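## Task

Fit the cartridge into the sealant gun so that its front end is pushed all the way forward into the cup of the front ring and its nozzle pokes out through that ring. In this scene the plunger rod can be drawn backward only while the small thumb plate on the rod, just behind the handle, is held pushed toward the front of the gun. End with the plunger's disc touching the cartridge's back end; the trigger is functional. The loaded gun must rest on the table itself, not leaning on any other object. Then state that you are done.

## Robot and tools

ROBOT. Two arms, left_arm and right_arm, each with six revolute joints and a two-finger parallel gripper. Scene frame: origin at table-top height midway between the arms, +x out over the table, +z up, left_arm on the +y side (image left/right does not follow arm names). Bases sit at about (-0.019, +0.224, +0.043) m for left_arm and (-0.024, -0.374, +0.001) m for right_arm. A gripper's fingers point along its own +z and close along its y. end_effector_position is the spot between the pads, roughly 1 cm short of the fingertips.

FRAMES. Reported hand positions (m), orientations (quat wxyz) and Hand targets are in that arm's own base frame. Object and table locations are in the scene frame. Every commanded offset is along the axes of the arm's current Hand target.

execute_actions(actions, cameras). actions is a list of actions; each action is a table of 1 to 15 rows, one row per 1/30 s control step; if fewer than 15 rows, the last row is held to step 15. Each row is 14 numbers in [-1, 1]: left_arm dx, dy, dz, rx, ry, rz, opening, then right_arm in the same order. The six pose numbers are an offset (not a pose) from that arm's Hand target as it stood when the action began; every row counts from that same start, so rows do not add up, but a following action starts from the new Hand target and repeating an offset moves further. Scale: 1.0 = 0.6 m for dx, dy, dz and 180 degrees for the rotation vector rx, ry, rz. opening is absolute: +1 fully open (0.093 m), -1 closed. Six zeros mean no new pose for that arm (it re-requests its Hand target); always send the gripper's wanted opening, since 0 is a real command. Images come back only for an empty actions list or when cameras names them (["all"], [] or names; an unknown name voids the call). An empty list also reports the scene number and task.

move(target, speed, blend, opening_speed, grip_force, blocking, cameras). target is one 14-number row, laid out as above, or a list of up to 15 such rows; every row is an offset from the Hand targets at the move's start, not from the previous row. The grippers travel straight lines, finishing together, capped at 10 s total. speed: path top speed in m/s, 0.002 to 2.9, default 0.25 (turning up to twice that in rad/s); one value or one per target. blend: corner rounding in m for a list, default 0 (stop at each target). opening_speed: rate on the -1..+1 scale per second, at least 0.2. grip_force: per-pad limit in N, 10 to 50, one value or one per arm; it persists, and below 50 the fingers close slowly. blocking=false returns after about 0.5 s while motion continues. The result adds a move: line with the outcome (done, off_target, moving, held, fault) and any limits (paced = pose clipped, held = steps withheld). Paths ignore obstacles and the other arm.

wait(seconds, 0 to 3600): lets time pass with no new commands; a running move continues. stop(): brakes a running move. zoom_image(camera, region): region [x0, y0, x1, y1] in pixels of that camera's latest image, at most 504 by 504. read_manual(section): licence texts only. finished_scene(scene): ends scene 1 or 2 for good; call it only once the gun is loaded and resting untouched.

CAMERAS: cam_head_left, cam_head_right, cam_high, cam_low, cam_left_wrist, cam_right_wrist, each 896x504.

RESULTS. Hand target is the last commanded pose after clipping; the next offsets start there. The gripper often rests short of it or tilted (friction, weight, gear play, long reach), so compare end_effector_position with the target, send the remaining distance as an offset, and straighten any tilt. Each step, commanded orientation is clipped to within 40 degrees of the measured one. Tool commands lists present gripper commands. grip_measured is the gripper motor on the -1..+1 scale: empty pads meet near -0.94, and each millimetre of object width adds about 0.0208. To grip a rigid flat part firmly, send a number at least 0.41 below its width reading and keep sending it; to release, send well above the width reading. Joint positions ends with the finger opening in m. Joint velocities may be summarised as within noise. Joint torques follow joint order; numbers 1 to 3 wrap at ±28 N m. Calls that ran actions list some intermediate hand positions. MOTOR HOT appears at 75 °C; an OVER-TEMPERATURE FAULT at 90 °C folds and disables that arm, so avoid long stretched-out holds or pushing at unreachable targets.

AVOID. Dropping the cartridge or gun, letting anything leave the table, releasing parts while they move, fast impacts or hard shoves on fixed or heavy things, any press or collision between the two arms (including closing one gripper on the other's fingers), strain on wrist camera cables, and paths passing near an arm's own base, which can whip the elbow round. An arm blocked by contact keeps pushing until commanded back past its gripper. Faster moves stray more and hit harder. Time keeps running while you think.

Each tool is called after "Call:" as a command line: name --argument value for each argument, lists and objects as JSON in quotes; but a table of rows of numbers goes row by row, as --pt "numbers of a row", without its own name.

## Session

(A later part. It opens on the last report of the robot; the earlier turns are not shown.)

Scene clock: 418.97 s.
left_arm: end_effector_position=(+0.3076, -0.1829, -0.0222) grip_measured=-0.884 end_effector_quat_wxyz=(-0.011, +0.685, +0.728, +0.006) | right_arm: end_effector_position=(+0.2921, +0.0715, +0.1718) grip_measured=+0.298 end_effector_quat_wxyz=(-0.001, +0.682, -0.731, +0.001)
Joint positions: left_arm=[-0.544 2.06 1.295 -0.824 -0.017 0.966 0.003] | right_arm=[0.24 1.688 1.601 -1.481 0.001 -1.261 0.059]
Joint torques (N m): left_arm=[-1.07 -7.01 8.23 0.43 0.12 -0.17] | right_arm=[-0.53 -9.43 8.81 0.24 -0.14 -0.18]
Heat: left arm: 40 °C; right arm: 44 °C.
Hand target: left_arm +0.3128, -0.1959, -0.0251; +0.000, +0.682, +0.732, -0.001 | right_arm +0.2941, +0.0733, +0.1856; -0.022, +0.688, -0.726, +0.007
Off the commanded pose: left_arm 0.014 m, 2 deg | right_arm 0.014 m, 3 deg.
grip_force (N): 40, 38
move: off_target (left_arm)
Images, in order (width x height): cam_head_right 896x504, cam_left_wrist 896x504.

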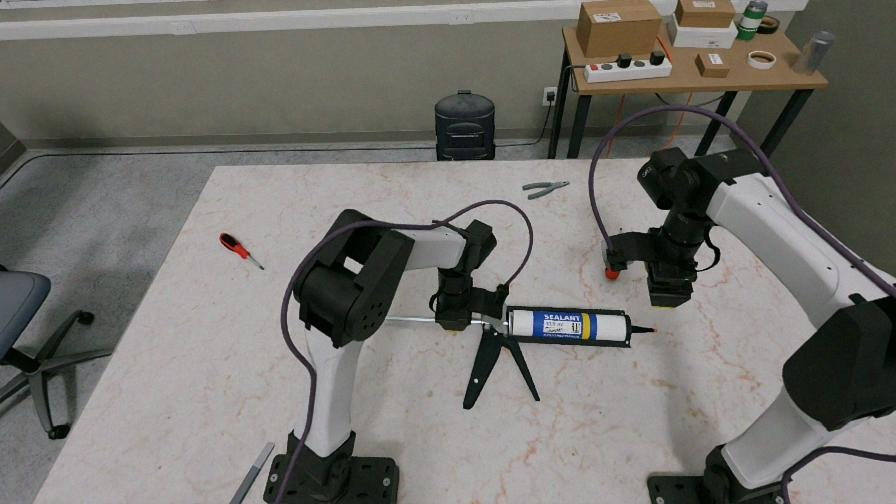

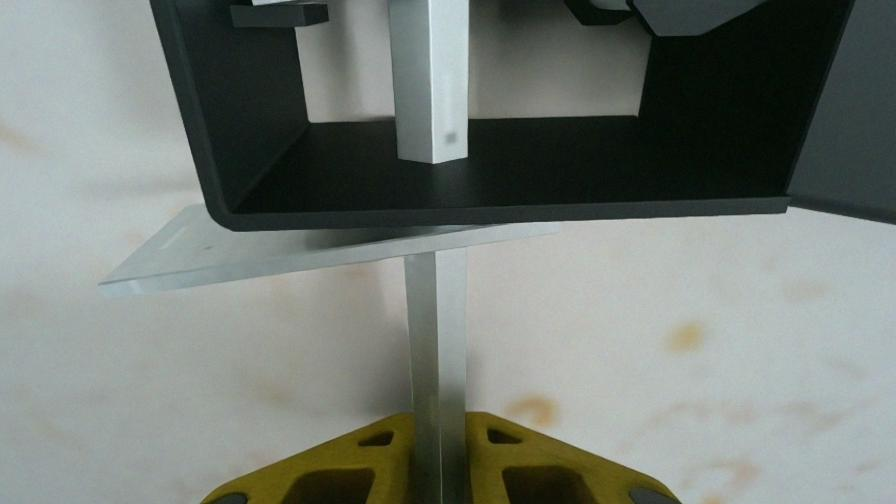

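Call:
move --target '[-0.02,0,0,0,0,0,-1, 0,0,0,0,0,0,0.3]' --speed 0.03 --cameras '["cam_left_wrist","cam_head_right"]'

Call:
zoom_image --camera "cam_head_right" --region '[460, 260, 660, 380]'

Scene clock: 420.53 s.
left_arm: end_effector_position=(+0.3085, -0.1910, -0.0226) grip_measured=-0.884 end_effector_quat_wxyz=(-0.015, +0.682, +0.731, +0.006) | right_arm: end_effector_position=(+0.2921, +0.0715, +0.1718) grip_measured=+0.298 end_effector_quat_wxyz=(-0.001, +0.682, -0.731, +0.001)
Joint positions: left_arm=[-0.563 2.084 1.331 -0.845 -0.018 0.938 0.003] | right_arm=[0.24 1.688 1.601 -1.481 0.001 -1.261 0.059]
Joint torques (N m): left_arm=[-1.63 -7.3 8.34 0.48 0.13 -0.14] | right_arm=[-0.44 -9.52 8.87 0.26 -0.14 -0.2]
Heat: left arm: 40 °C; right arm: 44 °C.
Hand target: left_arm +0.3137, -0.2079, -0.0251; +0.000, +0.682, +0.732, -0.001 | right_arm +0.2941, +0.0733, +0.1856; -0.022, +0.688, -0.726, +0.007
Off the commanded pose: left_arm 0.018 m, 2 deg | right_arm 0.014 m, 3 deg.
grip_force (N): 40, 38
move: off_target (left_arm)
Images, in order (width x height): cam_head_right 896x504, cam_left_wrist 896x504.

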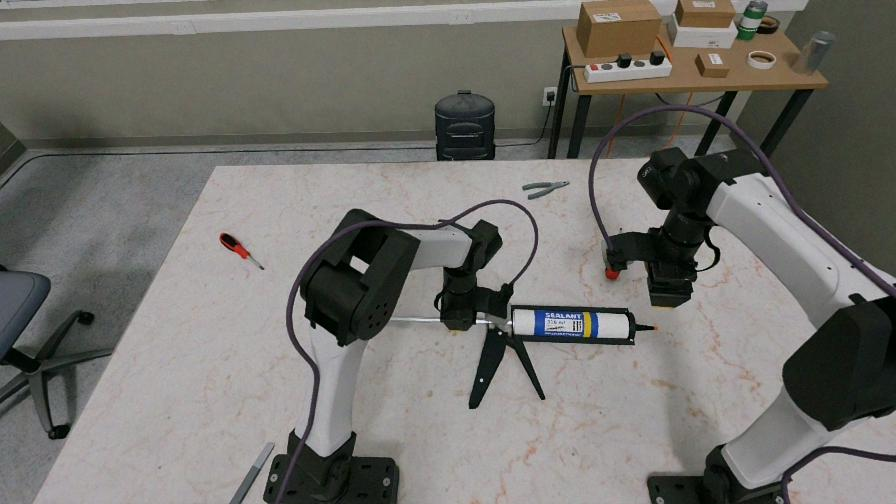

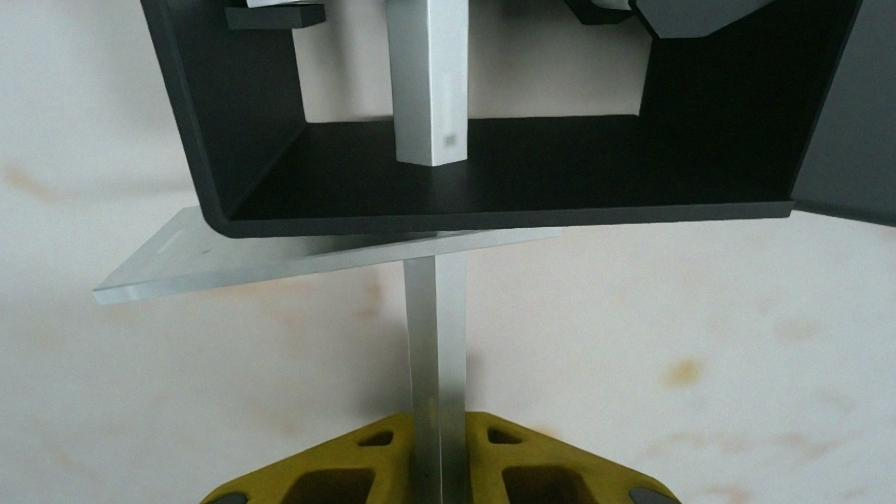

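Scaled by 2.520.

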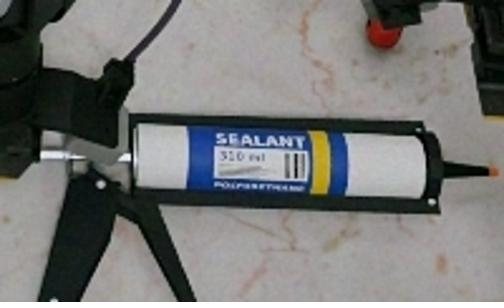

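Call:
move --target '[0.02,0,0,0,0,0,-1, 0,0,0,0,0,0,0.3]' --speed 0.03 --cameras '["cam_right_wrist","cam_high"]'

Scene clock: 423.50 s.
left_arm: end_effector_position=(+0.3088, -0.1905, -0.0226) grip_measured=-0.884 end_effector_quat_wxyz=(-0.015, +0.684, +0.730, +0.006) | right_arm: end_effector_position=(+0.2921, +0.0715, +0.1718) grip_measured=+0.298 end_effector_quat_wxyz=(-0.001, +0.682, -0.731, +0.001)
Joint positions: left_arm=[-0.561 2.084 1.331 -0.845 -0.018 0.944 0.003] | right_arm=[0.24 1.688 1.601 -1.481 0.001 -1.261 0.059]
Joint torques (N m): left_arm=[0.39 -9.02 4.74 0.61 0.12 0.05] | right_arm=[-0.49 -9.55 8.9 0.23 -0.14 -0.17]
Heat: left arm: 40 °C; right arm: 44 °C.
Hand target: left_arm +0.3128, -0.1959, -0.0251; +0.000, +0.682, +0.732, -0.001 | right_arm +0.2941, +0.0733, +0.1856; -0.022, +0.688, -0.726, +0.007
Off the commanded pose: left_arm 0.007 m, 2 deg | right_arm 0.014 m, 3 deg.
grip_force (N): 40, 38
move: done
Images, in order (width x height): cam_high 896x504, cam_right_wrist 896x504.

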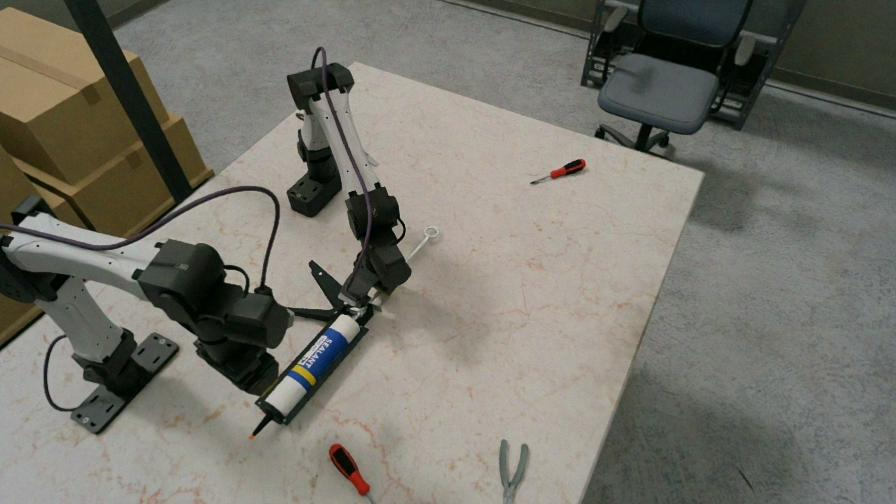

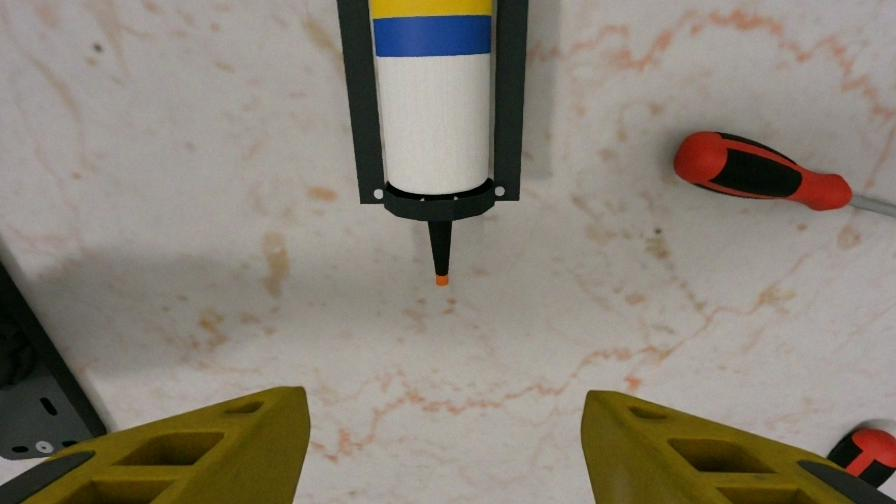

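Call:
move --target '[0,0,0,0,0,0,-1, 0.065,0.003,0.165,0,-0.0833,0,0.02]' --speed 0.15 --cameras '["cam_right_wrist","cam_high"]'

Call:
zoom_image --camera "cam_high" --region '[200, 340, 340, 470]'

Scene clock: 427.40 s.
left_arm: end_effector_position=(+0.3088, -0.1905, -0.0226) grip_measured=-0.884 end_effector_quat_wxyz=(-0.015, +0.684, +0.730, +0.006) | right_arm: end_effector_position=(+0.2908, +0.0319, +0.0829) grip_measured=+0.022 end_effector_quat_wxyz=(-0.095, +0.677, -0.725, -0.082)
Joint positions: left_arm=[-0.561 2.084 1.331 -0.845 -0.018 0.944 0.003] | right_arm=[-0.034 1.643 1.176 -1.084 -0.251 -1.534 0.046]
Joint torques (N m): left_arm=[0.4 -8.99 4.74 0.61 0.12 0.05] | right_arm=[-0.53 -8.05 5.71 0.61 -0.52 -0.18]
Heat: left arm: 40 °C; right arm: 44 °C.
Hand target: left_arm +0.3128, -0.1959, -0.0251; +0.000, +0.682, +0.732, -0.001 | right_arm +0.2942, +0.0364, +0.0857; -0.116, +0.683, -0.717, -0.083
Off the commanded pose: left_arm 0.007 m, 2 deg | right_arm 0.006 m, 3 deg.
grip_force (N): 40, 38
move: off_target (right_arm)
Images, in order (width x height): cam_high 896x504, cam_right_wrist 896x504.

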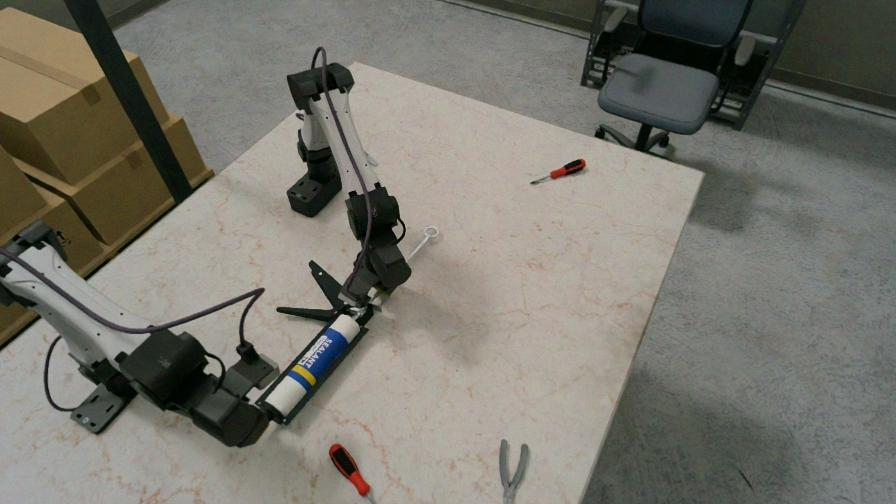

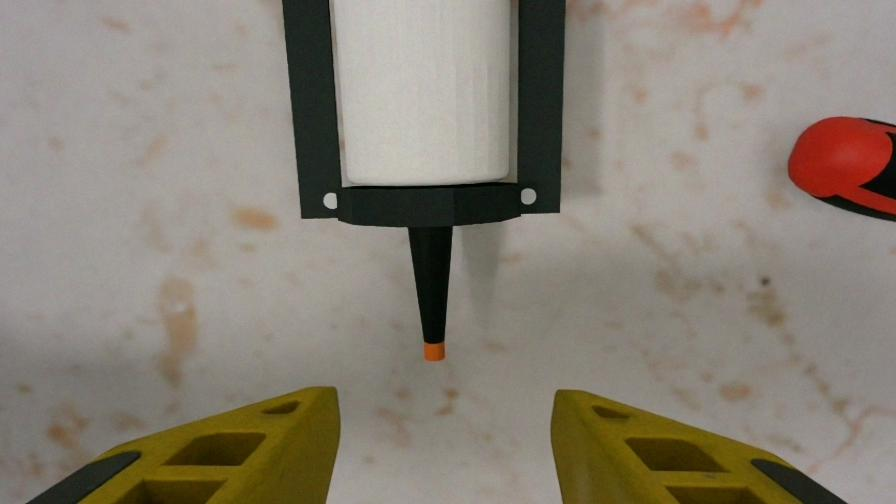

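Scaled by 3.600.

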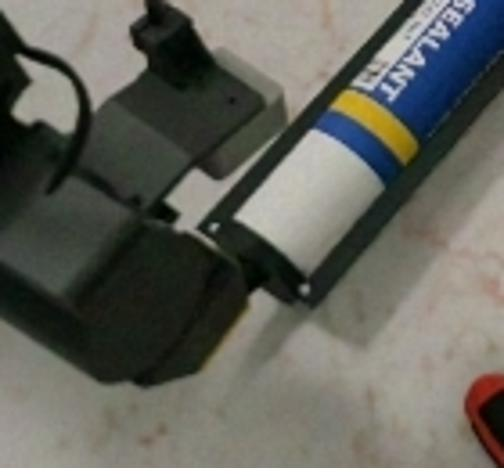

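Call:
move --target '[0,0,0,0,0,0,-1, 0.0218,0.0083,0.0817,0,0,0,0.02]' --speed 0.08 --cameras '["cam_right_wrist","cam_head_right"]'

Call:
zoom_image --camera "cam_head_right" --region '[560, 250, 760, 370]'

Scene clock: 429.80 s.
left_arm: end_effector_position=(+0.3088, -0.1905, -0.0226) grip_measured=-0.884 end_effector_quat_wxyz=(-0.015, +0.684, +0.730, +0.006) | right_arm: end_effector_position=(+0.2890, +0.0322, +0.0373) grip_measured=+0.022 end_effector_quat_wxyz=(-0.103, +0.678, -0.724, -0.075)
Joint positions: left_arm=[-0.561 2.084 1.331 -0.845 -0.018 0.944 0.003] | right_arm=[-0.034 1.676 1.02 -0.875 -0.253 -1.534 0.046]
Joint torques (N m): left_arm=[0.39 -9.02 4.75 0.61 0.13 0.05] | right_arm=[-0.09 -6.27 5.41 0.65 -0.51 -0.15]
Heat: left arm: 40 °C; right arm: 44 °C.
Hand target: left_arm +0.3128, -0.1959, -0.0251; +0.000, +0.682, +0.732, -0.001 | right_arm +0.2913, +0.0378, +0.0348; -0.116, +0.683, -0.717, -0.083
Off the commanded pose: left_arm 0.007 m, 2 deg | right_arm 0.007 m, 2 deg.
grip_force (N): 40, 38
move: done
Images, in order (width x height): cam_head_right 896x504, cam_right_wrist 896x504.

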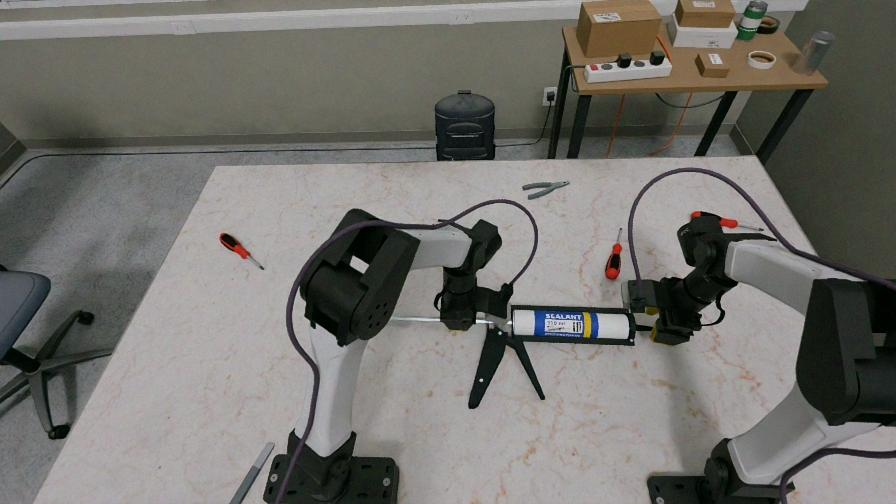

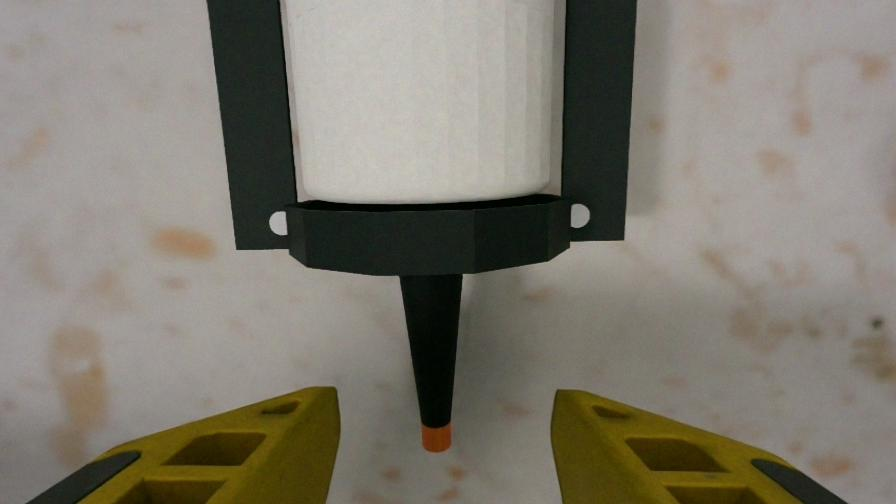

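Scaled by 2.520.

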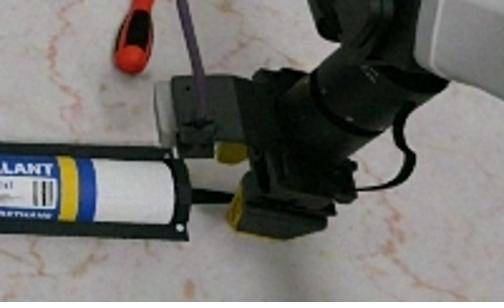

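Call:
move --target '[0,0,0,0,0,0,-1, -0.021,0.0033,0.011,0,0,0,0.02]' --speed 0.05 --cameras '["cam_right_wrist"]'

Scene clock: 431.60 s.
left_arm: end_effector_position=(+0.3088, -0.1905, -0.0226) grip_measured=-0.884 end_effector_quat_wxyz=(-0.015, +0.684, +0.730, +0.006) | right_arm: end_effector_position=(+0.2878, +0.0473, +0.0339) grip_measured=+0.022 end_effector_quat_wxyz=(-0.104, +0.686, -0.716, -0.076)
Joint positions: left_arm=[-0.561 2.084 1.331 -0.845 -0.018 0.944 0.003] | right_arm=[0.018 1.676 1.004 -0.849 -0.253 -1.504 0.046]
Joint torques (N m): left_arm=[0.39 -9.05 4.75 0.61 0.12 0.05] | right_arm=[0.55 -6.56 5.5 0.69 -0.48 0.09]
Heat: left arm: 40 °C; right arm: 44 °C.
Hand target: left_arm +0.3128, -0.1959, -0.0251; +0.000, +0.682, +0.732, -0.001 | right_arm +0.2902, +0.0518, +0.0320; -0.116, +0.683, -0.717, -0.083
Off the commanded pose: left_arm 0.007 m, 2 deg | right_arm 0.005 m, 2 deg.
grip_force (N): 40, 38
move: done

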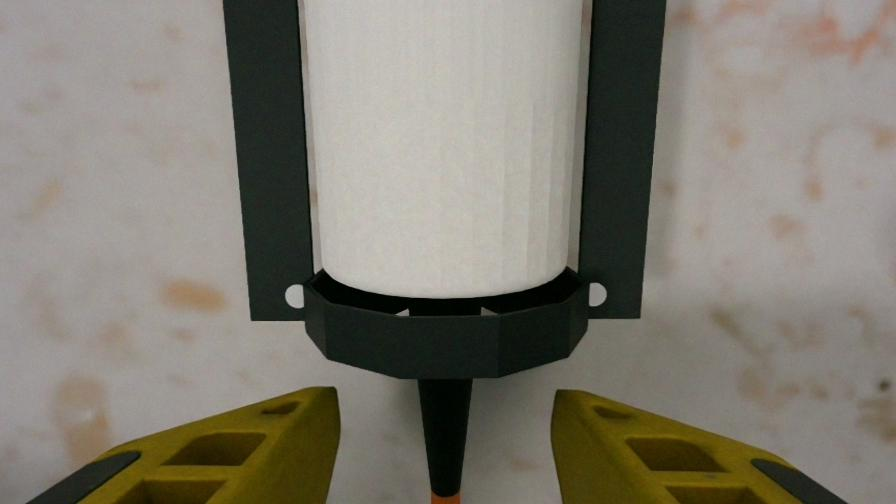

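Call:
move --target '[0,0,0,0,0,0,-1, -0.0105,0,0.003,0,0,0,0.02]' --speed 0.03 --cameras '["cam_right_wrist","cam_left_wrist"]'

Scene clock: 433.20 s.
left_arm: end_effector_position=(+0.3088, -0.1905, -0.0226) grip_measured=-0.884 end_effector_quat_wxyz=(-0.015, +0.684, +0.730, +0.006) | right_arm: end_effector_position=(+0.2885, +0.0539, +0.0340) grip_measured=+0.022 end_effector_quat_wxyz=(-0.105, +0.686, -0.716, -0.076)
Joint positions: left_arm=[-0.561 2.084 1.331 -0.845 -0.018 0.944 0.003] | right_arm=[0.041 1.676 1.004 -0.842 -0.253 -1.48 0.046]
Joint torques (N m): left_arm=[0.38 -9.02 4.75 0.61 0.12 0.05] | right_arm=[0.65 -6.52 5.49 0.72 -0.48 0.09]
Heat: left arm: 40 °C; right arm: 44 °C.
Hand target: left_arm +0.3128, -0.1959, -0.0251; +0.000, +0.682, +0.732, -0.001 | right_arm +0.2906, +0.0584, +0.0320; -0.116, +0.683, -0.717, -0.083
Off the commanded pose: left_arm 0.007 m, 2 deg | right_arm 0.005 m, 2 deg.
grip_force (N): 40, 38
move: done
Images, in order (width x height): cam_left_wrist 896x504, cam_right_wrist 896x504.

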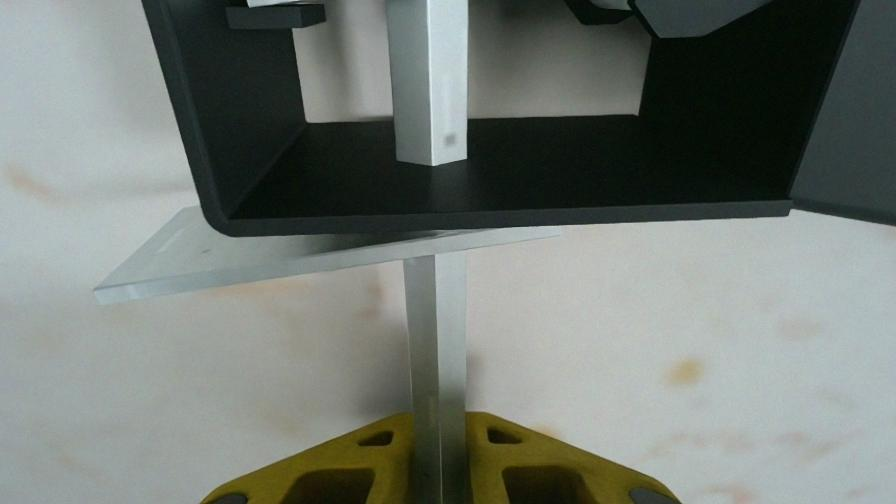

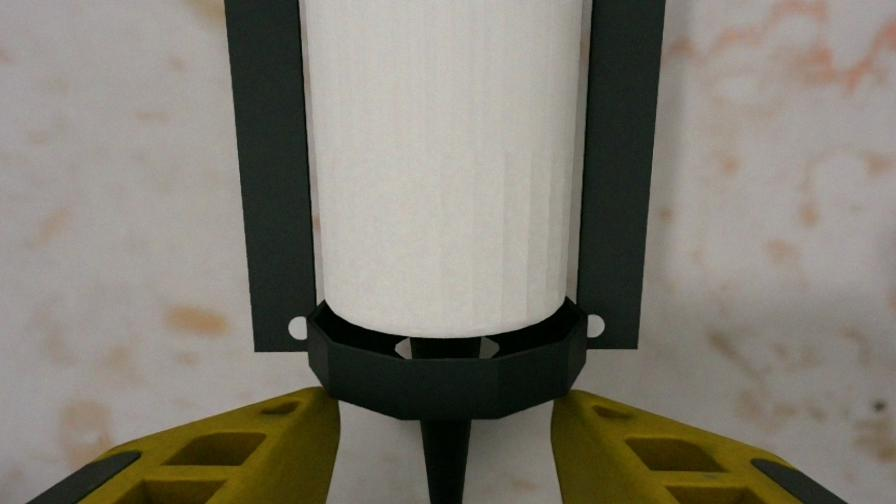

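Call:
move --target '[-0.03,0,0,0,0,0,-1, -0.006,0,0.001,0,0,0,0.02]' --speed 0.03 --cameras '["cam_right_wrist","cam_left_wrist"]'

Scene clock: 434.83 s.
left_arm: end_effector_position=(+0.3093, -0.1968, -0.0225) grip_measured=-0.884 end_effector_quat_wxyz=(-0.015, +0.682, +0.731, +0.007) | right_arm: end_effector_position=(+0.2888, +0.0544, +0.0340) grip_measured=+0.022 end_effector_quat_wxyz=(-0.105, +0.686, -0.716, -0.076)
Joint positions: left_arm=[-0.575 2.097 1.351 -0.853 -0.018 0.926 0.003] | right_arm=[0.042 1.676 1.004 -0.84 -0.253 -1.477 0.046]
Joint torques (N m): left_arm=[-1.76 -7.39 8.35 0.49 0.13 -0.15] | right_arm=[0.76 -6.56 5.63 0.73 -0.46 0.11]
Heat: left arm: 40 °C; right arm: 44 °C.
Hand target: left_arm +0.3141, -0.2138, -0.0251; +0.000, +0.682, +0.732, -0.001 | right_arm +0.2907, +0.0620, +0.0324; -0.116, +0.683, -0.717, -0.083
Off the commanded pose: left_arm 0.018 m, 2 deg | right_arm 0.008 m, 2 deg.
grip_force (N): 40, 38
move: off_target (left_arm)
Images, in order (width x height): cam_left_wrist 896x504, cam_right_wrist 896x504.

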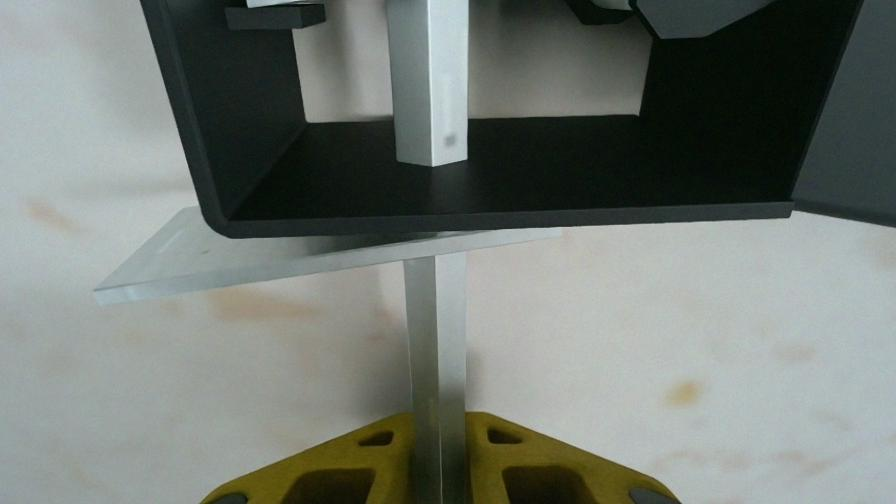

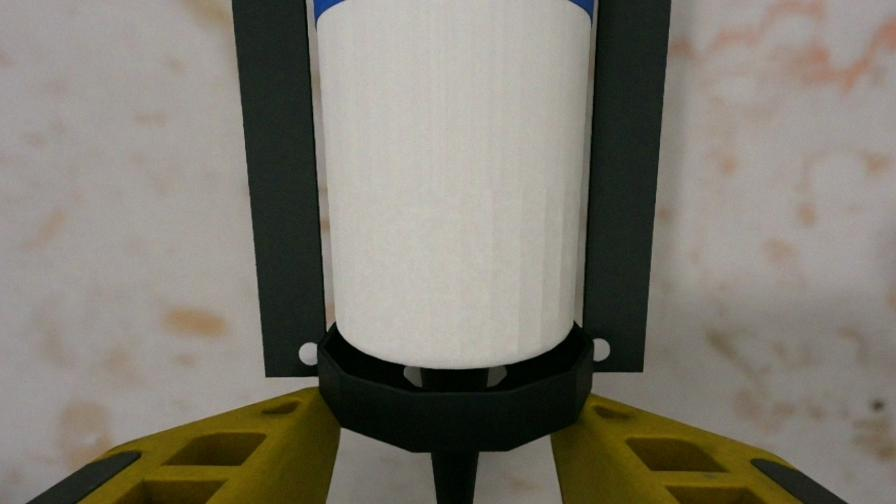

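Call:
move --target '[-0.02,0,0,0,0,0,-1, 0,0,0,0,0,0,0.02]' --speed 0.03 --cameras '["cam_right_wrist","cam_left_wrist"]'

Scene clock: 436.37 s.
left_arm: end_effector_position=(+0.3095, -0.1974, -0.0225) grip_measured=-0.884 end_effector_quat_wxyz=(-0.030, +0.681, +0.731, +0.017) | right_arm: end_effector_position=(+0.2889, +0.0537, +0.0339) grip_measured=+0.022 end_effector_quat_wxyz=(-0.104, +0.685, -0.717, -0.075)
Joint positions: left_arm=[-0.587 2.12 1.387 -0.891 -0.043 0.912 0.003] | right_arm=[0.041 1.676 1.004 -0.84 -0.251 -1.477 0.046]
Joint torques (N m): left_arm=[-2.62 -7.54 8.79 0.62 0.35 -0.23] | right_arm=[0.77 -6.61 5.57 0.72 -0.47 0.11]
Heat: left arm: 40 °C; right arm: 44 °C.
Hand target: left_arm +0.3149, -0.2258, -0.0251; +0.000, +0.682, +0.732, -0.001 | right_arm +0.2907, +0.0620, +0.0324; -0.116, +0.683, -0.717, -0.083
Off the commanded pose: left_arm 0.029 m, 4 deg | right_arm 0.009 m, 2 deg.
grip_force (N): 40, 38
move: off_target (left_arm)
Images, in order (width x height): cam_left_wrist 896x504, cam_right_wrist 896x504.

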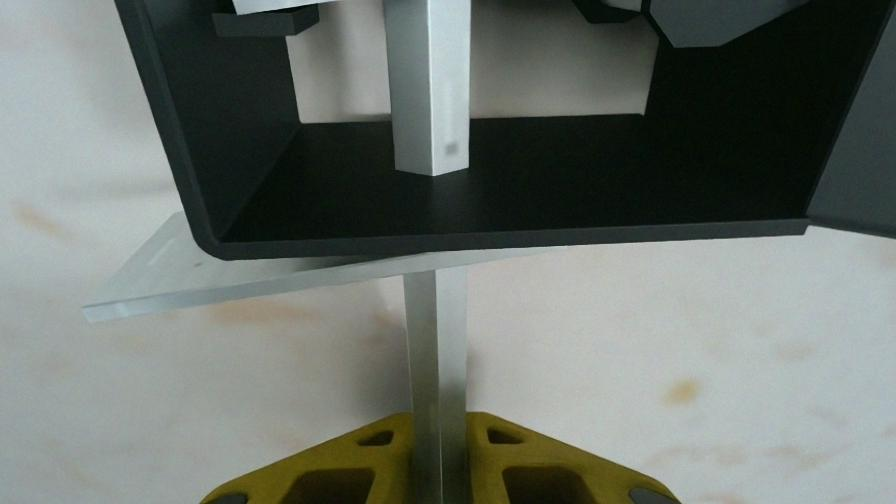

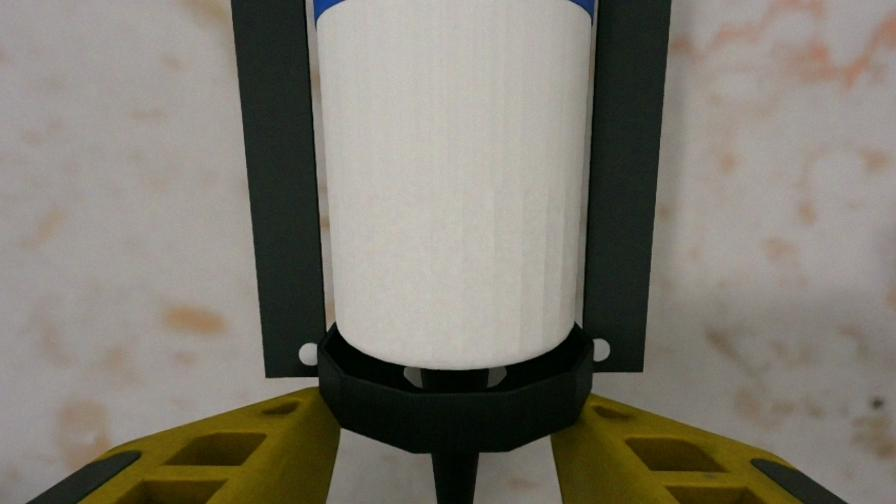

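Call:
move --target '[-0.025,0,0,0,0,0,-1, 0,0,0,0,0,0,0.02]' --speed 0.03 --cameras '["cam_right_wrist","cam_left_wrist"]'

Scene clock: 438.20 s.
left_arm: end_effector_position=(+0.3092, -0.2017, -0.0218) grip_measured=-0.884 end_effector_quat_wxyz=(-0.045, +0.680, +0.731, +0.028) | right_arm: end_effector_position=(+0.2891, +0.0505, +0.0331) grip_measured=+0.022 end_effector_quat_wxyz=(-0.098, +0.686, -0.718, -0.067)
Joint positions: left_arm=[-0.609 2.149 1.434 -0.937 -0.067 0.887 0.003] | right_arm=[0.041 1.676 1.004 -0.84 -0.231 -1.477 0.046]
Joint torques (N m): left_arm=[-3.3 -7.86 9.28 0.77 0.56 -0.26] | right_arm=[0.81 -6.52 5.56 0.7 -0.64 0.12]
Heat: left arm: 40 °C; right arm: 44 °C.
Hand target: left_arm +0.3160, -0.2408, -0.0251; +0.000, +0.682, +0.732, -0.001 | right_arm +0.2907, +0.0620, +0.0324; -0.116, +0.683, -0.717, -0.083
Off the commanded pose: left_arm 0.040 m, 6 deg | right_arm 0.012 m, 3 deg.
grip_force (N): 40, 38
move: off_target (left_arm)
Images, in order (width x height): cam_left_wrist 896x504, cam_right_wrist 896x504.

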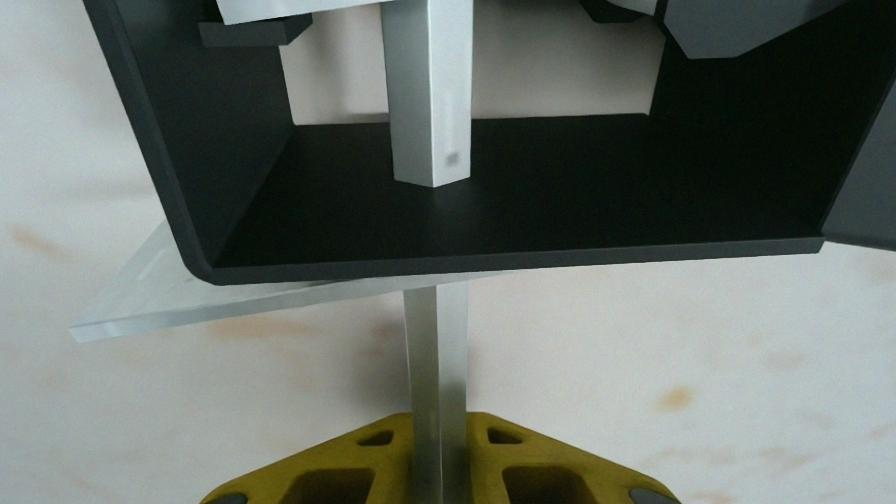

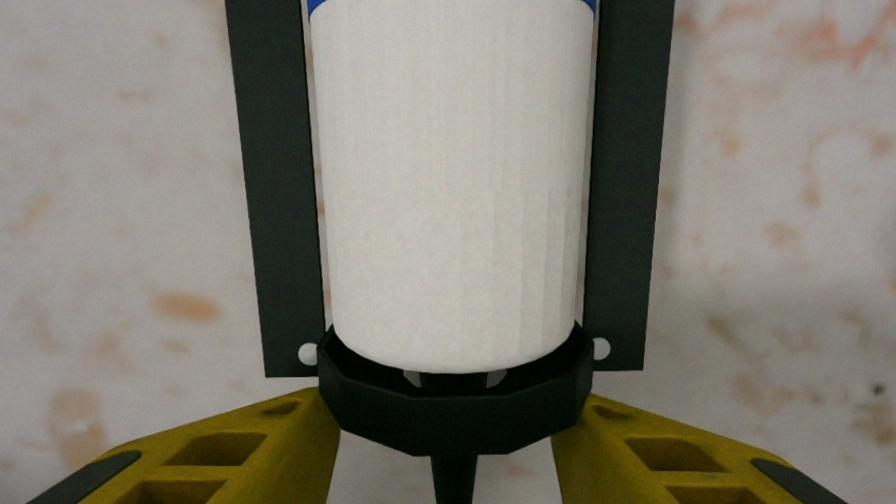

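Call:
move --pt "0.06 0 0 0 0 0 -1 0 0 0 0 0 0 0.02" --pt "0.06 0 0 0 0 0 0.1 0 0 0 0 0 0 0.02" --pt "0.06 0 -0.2 0 0 0 0.2 0.04 0 0 0 0 0 0.02" --speed '[0.08,0.08,0.15]' --cameras '["all"]'

Scene clock: 445.23 s.
left_arm: end_effector_position=(+0.3044, -0.2011, +0.0736) grip_measured=+0.198 end_effector_quat_wxyz=(-0.032, +0.680, +0.733, -0.003) | right_arm: end_effector_position=(+0.2877, +0.0338, +0.0278) grip_measured=+0.022 end_effector_quat_wxyz=(-0.102, +0.677, -0.725, -0.075)
Joint positions: left_arm=[-0.586 2.005 1.615 -1.246 -0.004 0.91 0.055] | right_arm=[-0.028 1.686 0.99 -0.834 -0.251 -1.526 0.046]
Joint torques (N m): left_arm=[0.43 -11.89 9.54 0.15 0 0.11] | right_arm=[-0.46 -6.35 5.46 0.68 -0.51 -0.2]
Heat: left arm: 41 °C; right arm: 43 °C.
Hand target: left_arm +0.3135, -0.2047, +0.0949; +0.000, +0.682, +0.732, -0.001 | right_arm +0.2898, +0.0390, +0.0257; -0.116, +0.683, -0.717, -0.083
Off the commanded pose: left_arm 0.023 m, 4 deg | right_arm 0.006 m, 2 deg.
grip_force (N): 40, 38
move: off_target (left_arm); target 2's new opening was sent with left_arm's hand 0.007 m and 4 deg from that target; target 3's new opening was sent with left_arm's hand 0.023 m and 4 deg from that target

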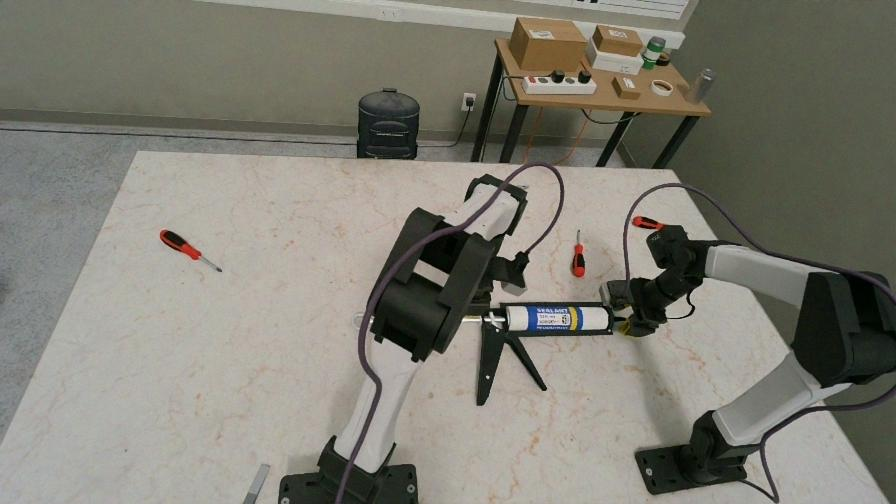

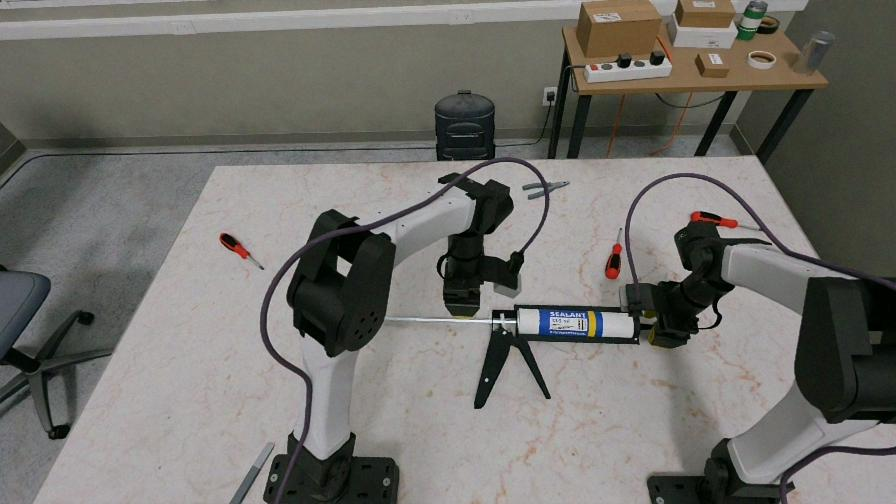

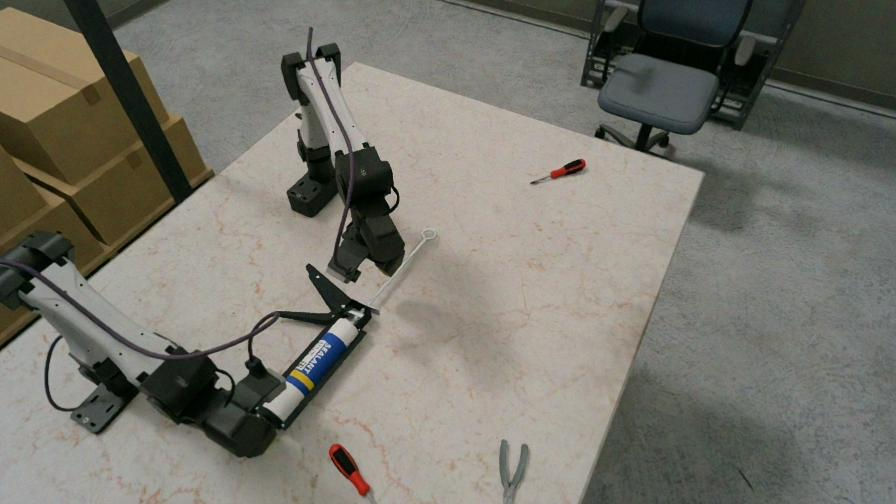

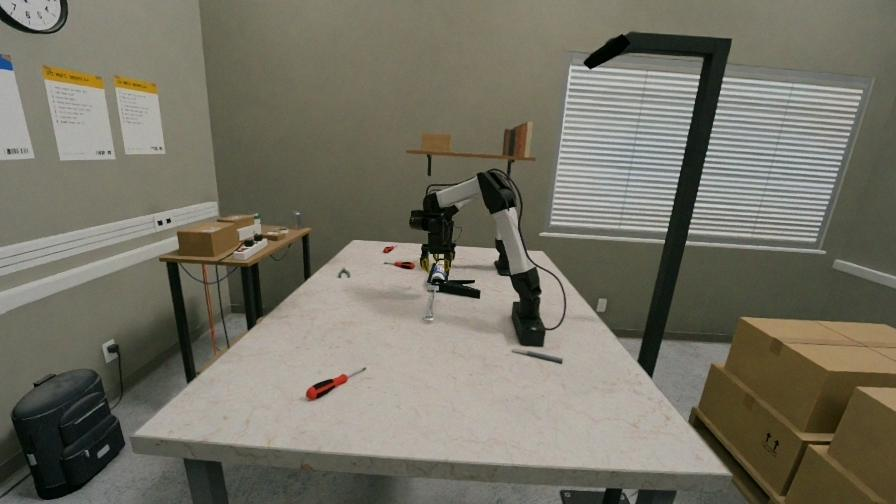

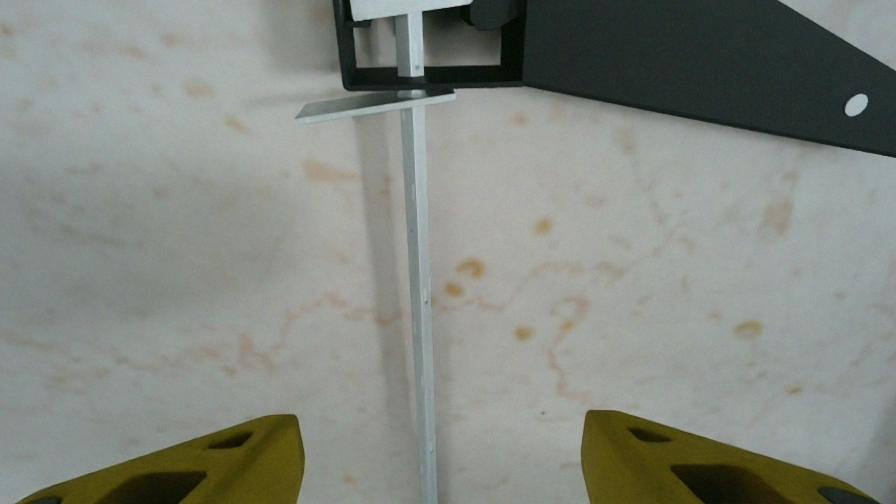

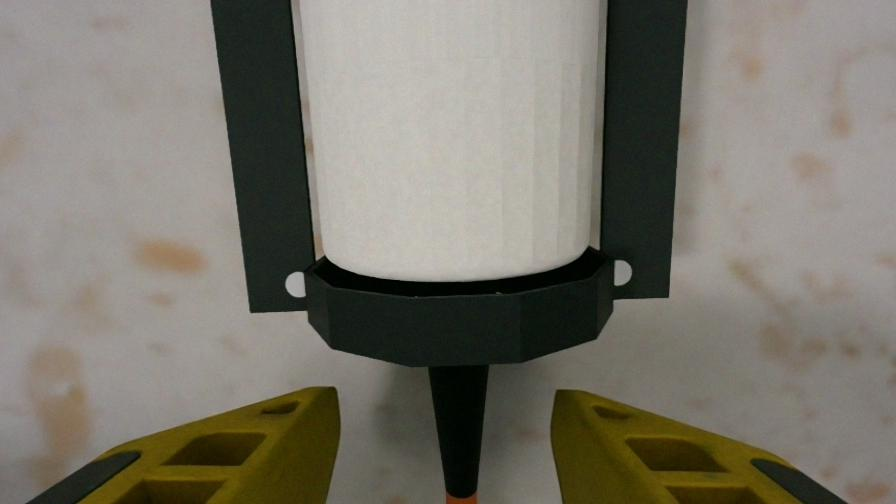

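Call:
move --pt "0 0 -0.06 0 0 0 0.2 0.04 0 -0.1 0 0 0 0.02" --pt "-0.063 -0.162 -0.085 0 0 -0.5 0.2 0.06 0 -0.2 0 0.0833 0 -0.3" --speed 0.25 --blend 0.01 --cameras '["cam_left_wrist","cam_right_wrist","cam_head_right"]'

Scene clock: 452.00 s.
left_arm: end_effector_position=(+0.2217, -0.2518, +0.1330) grip_measured=+0.198 end_effector_quat_wxyz=(-0.013, -0.030, +0.999, +0.011) | right_arm: end_effector_position=(+0.2762, -0.0304, +0.1161) grip_measured=-0.298 end_effector_quat_wxyz=(-0.009, +0.686, -0.727, -0.013)
Joint positions: left_arm=[-0.847 1.845 1.635 -1.394 0.005 -0.906 0.055] | right_arm=[-0.128 1.602 1.286 -1.263 -0.03 -1.641 0.031]
Joint torques (N m): left_arm=[-0.75 -11.38 5.56 0.22 -0.08 -0.05] | right_arm=[0.68 -9.02 9.21 0.18 -0.05 0.09]
Heat: left arm: 43 °C; right arm: 44 °C.
Hand target: left_arm +0.2192, -0.2493, +0.1460; +0.000, -0.035, +0.999, -0.001 | right_arm +0.2819, -0.0289, +0.1307; -0.022, +0.688, -0.726, +0.007
Off the commanded pose: left_arm 0.013 m, 2 deg | right_arm 0.016 m, 3 deg.
grip_force (N): 40, 38
move: off_target (left_arm, right_arm); target 2's new opening was sent with right_arm's hand 0.016 m and 3 deg from that target
Images, in order (width x height): cam_head_right 896x504, cam_left_wrist 896x504, cam_right_wrist 896x504.

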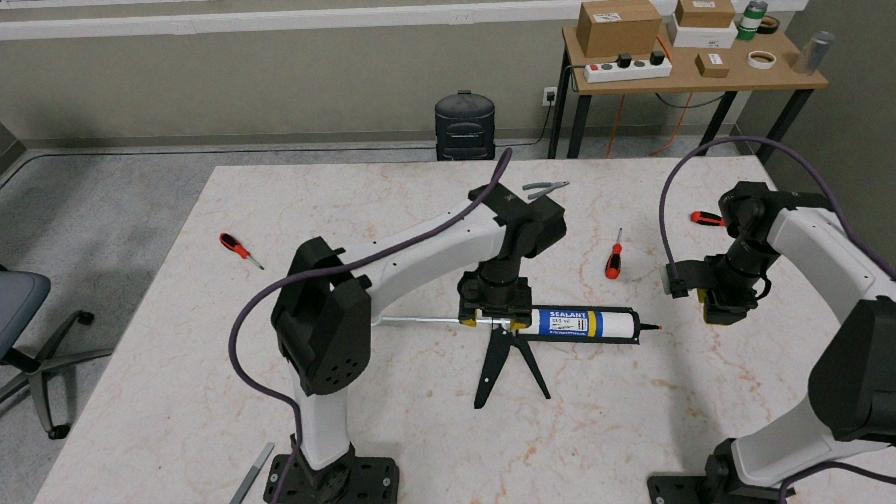

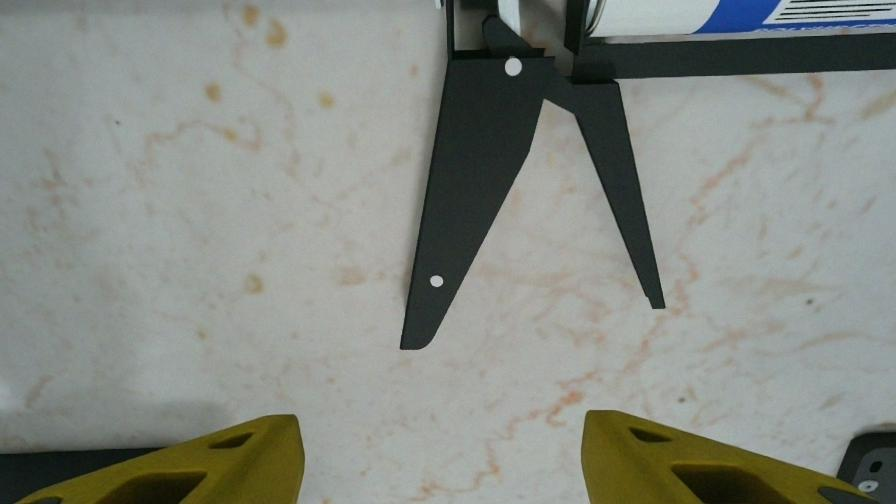

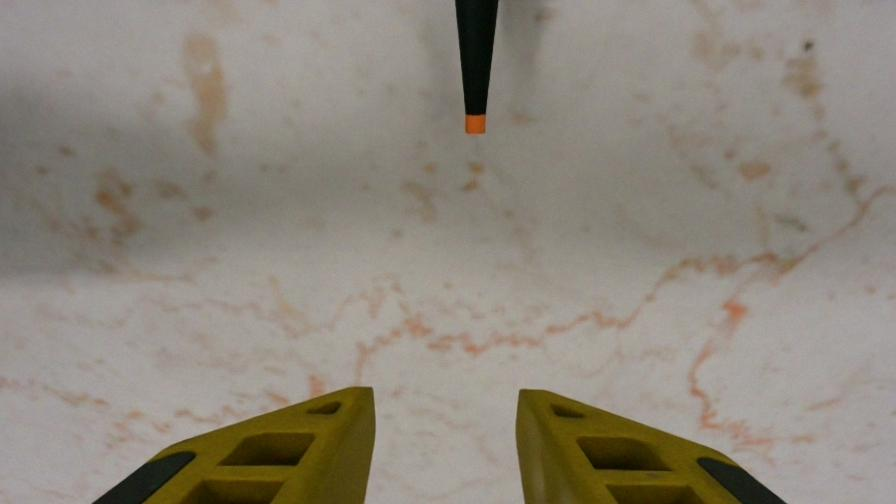

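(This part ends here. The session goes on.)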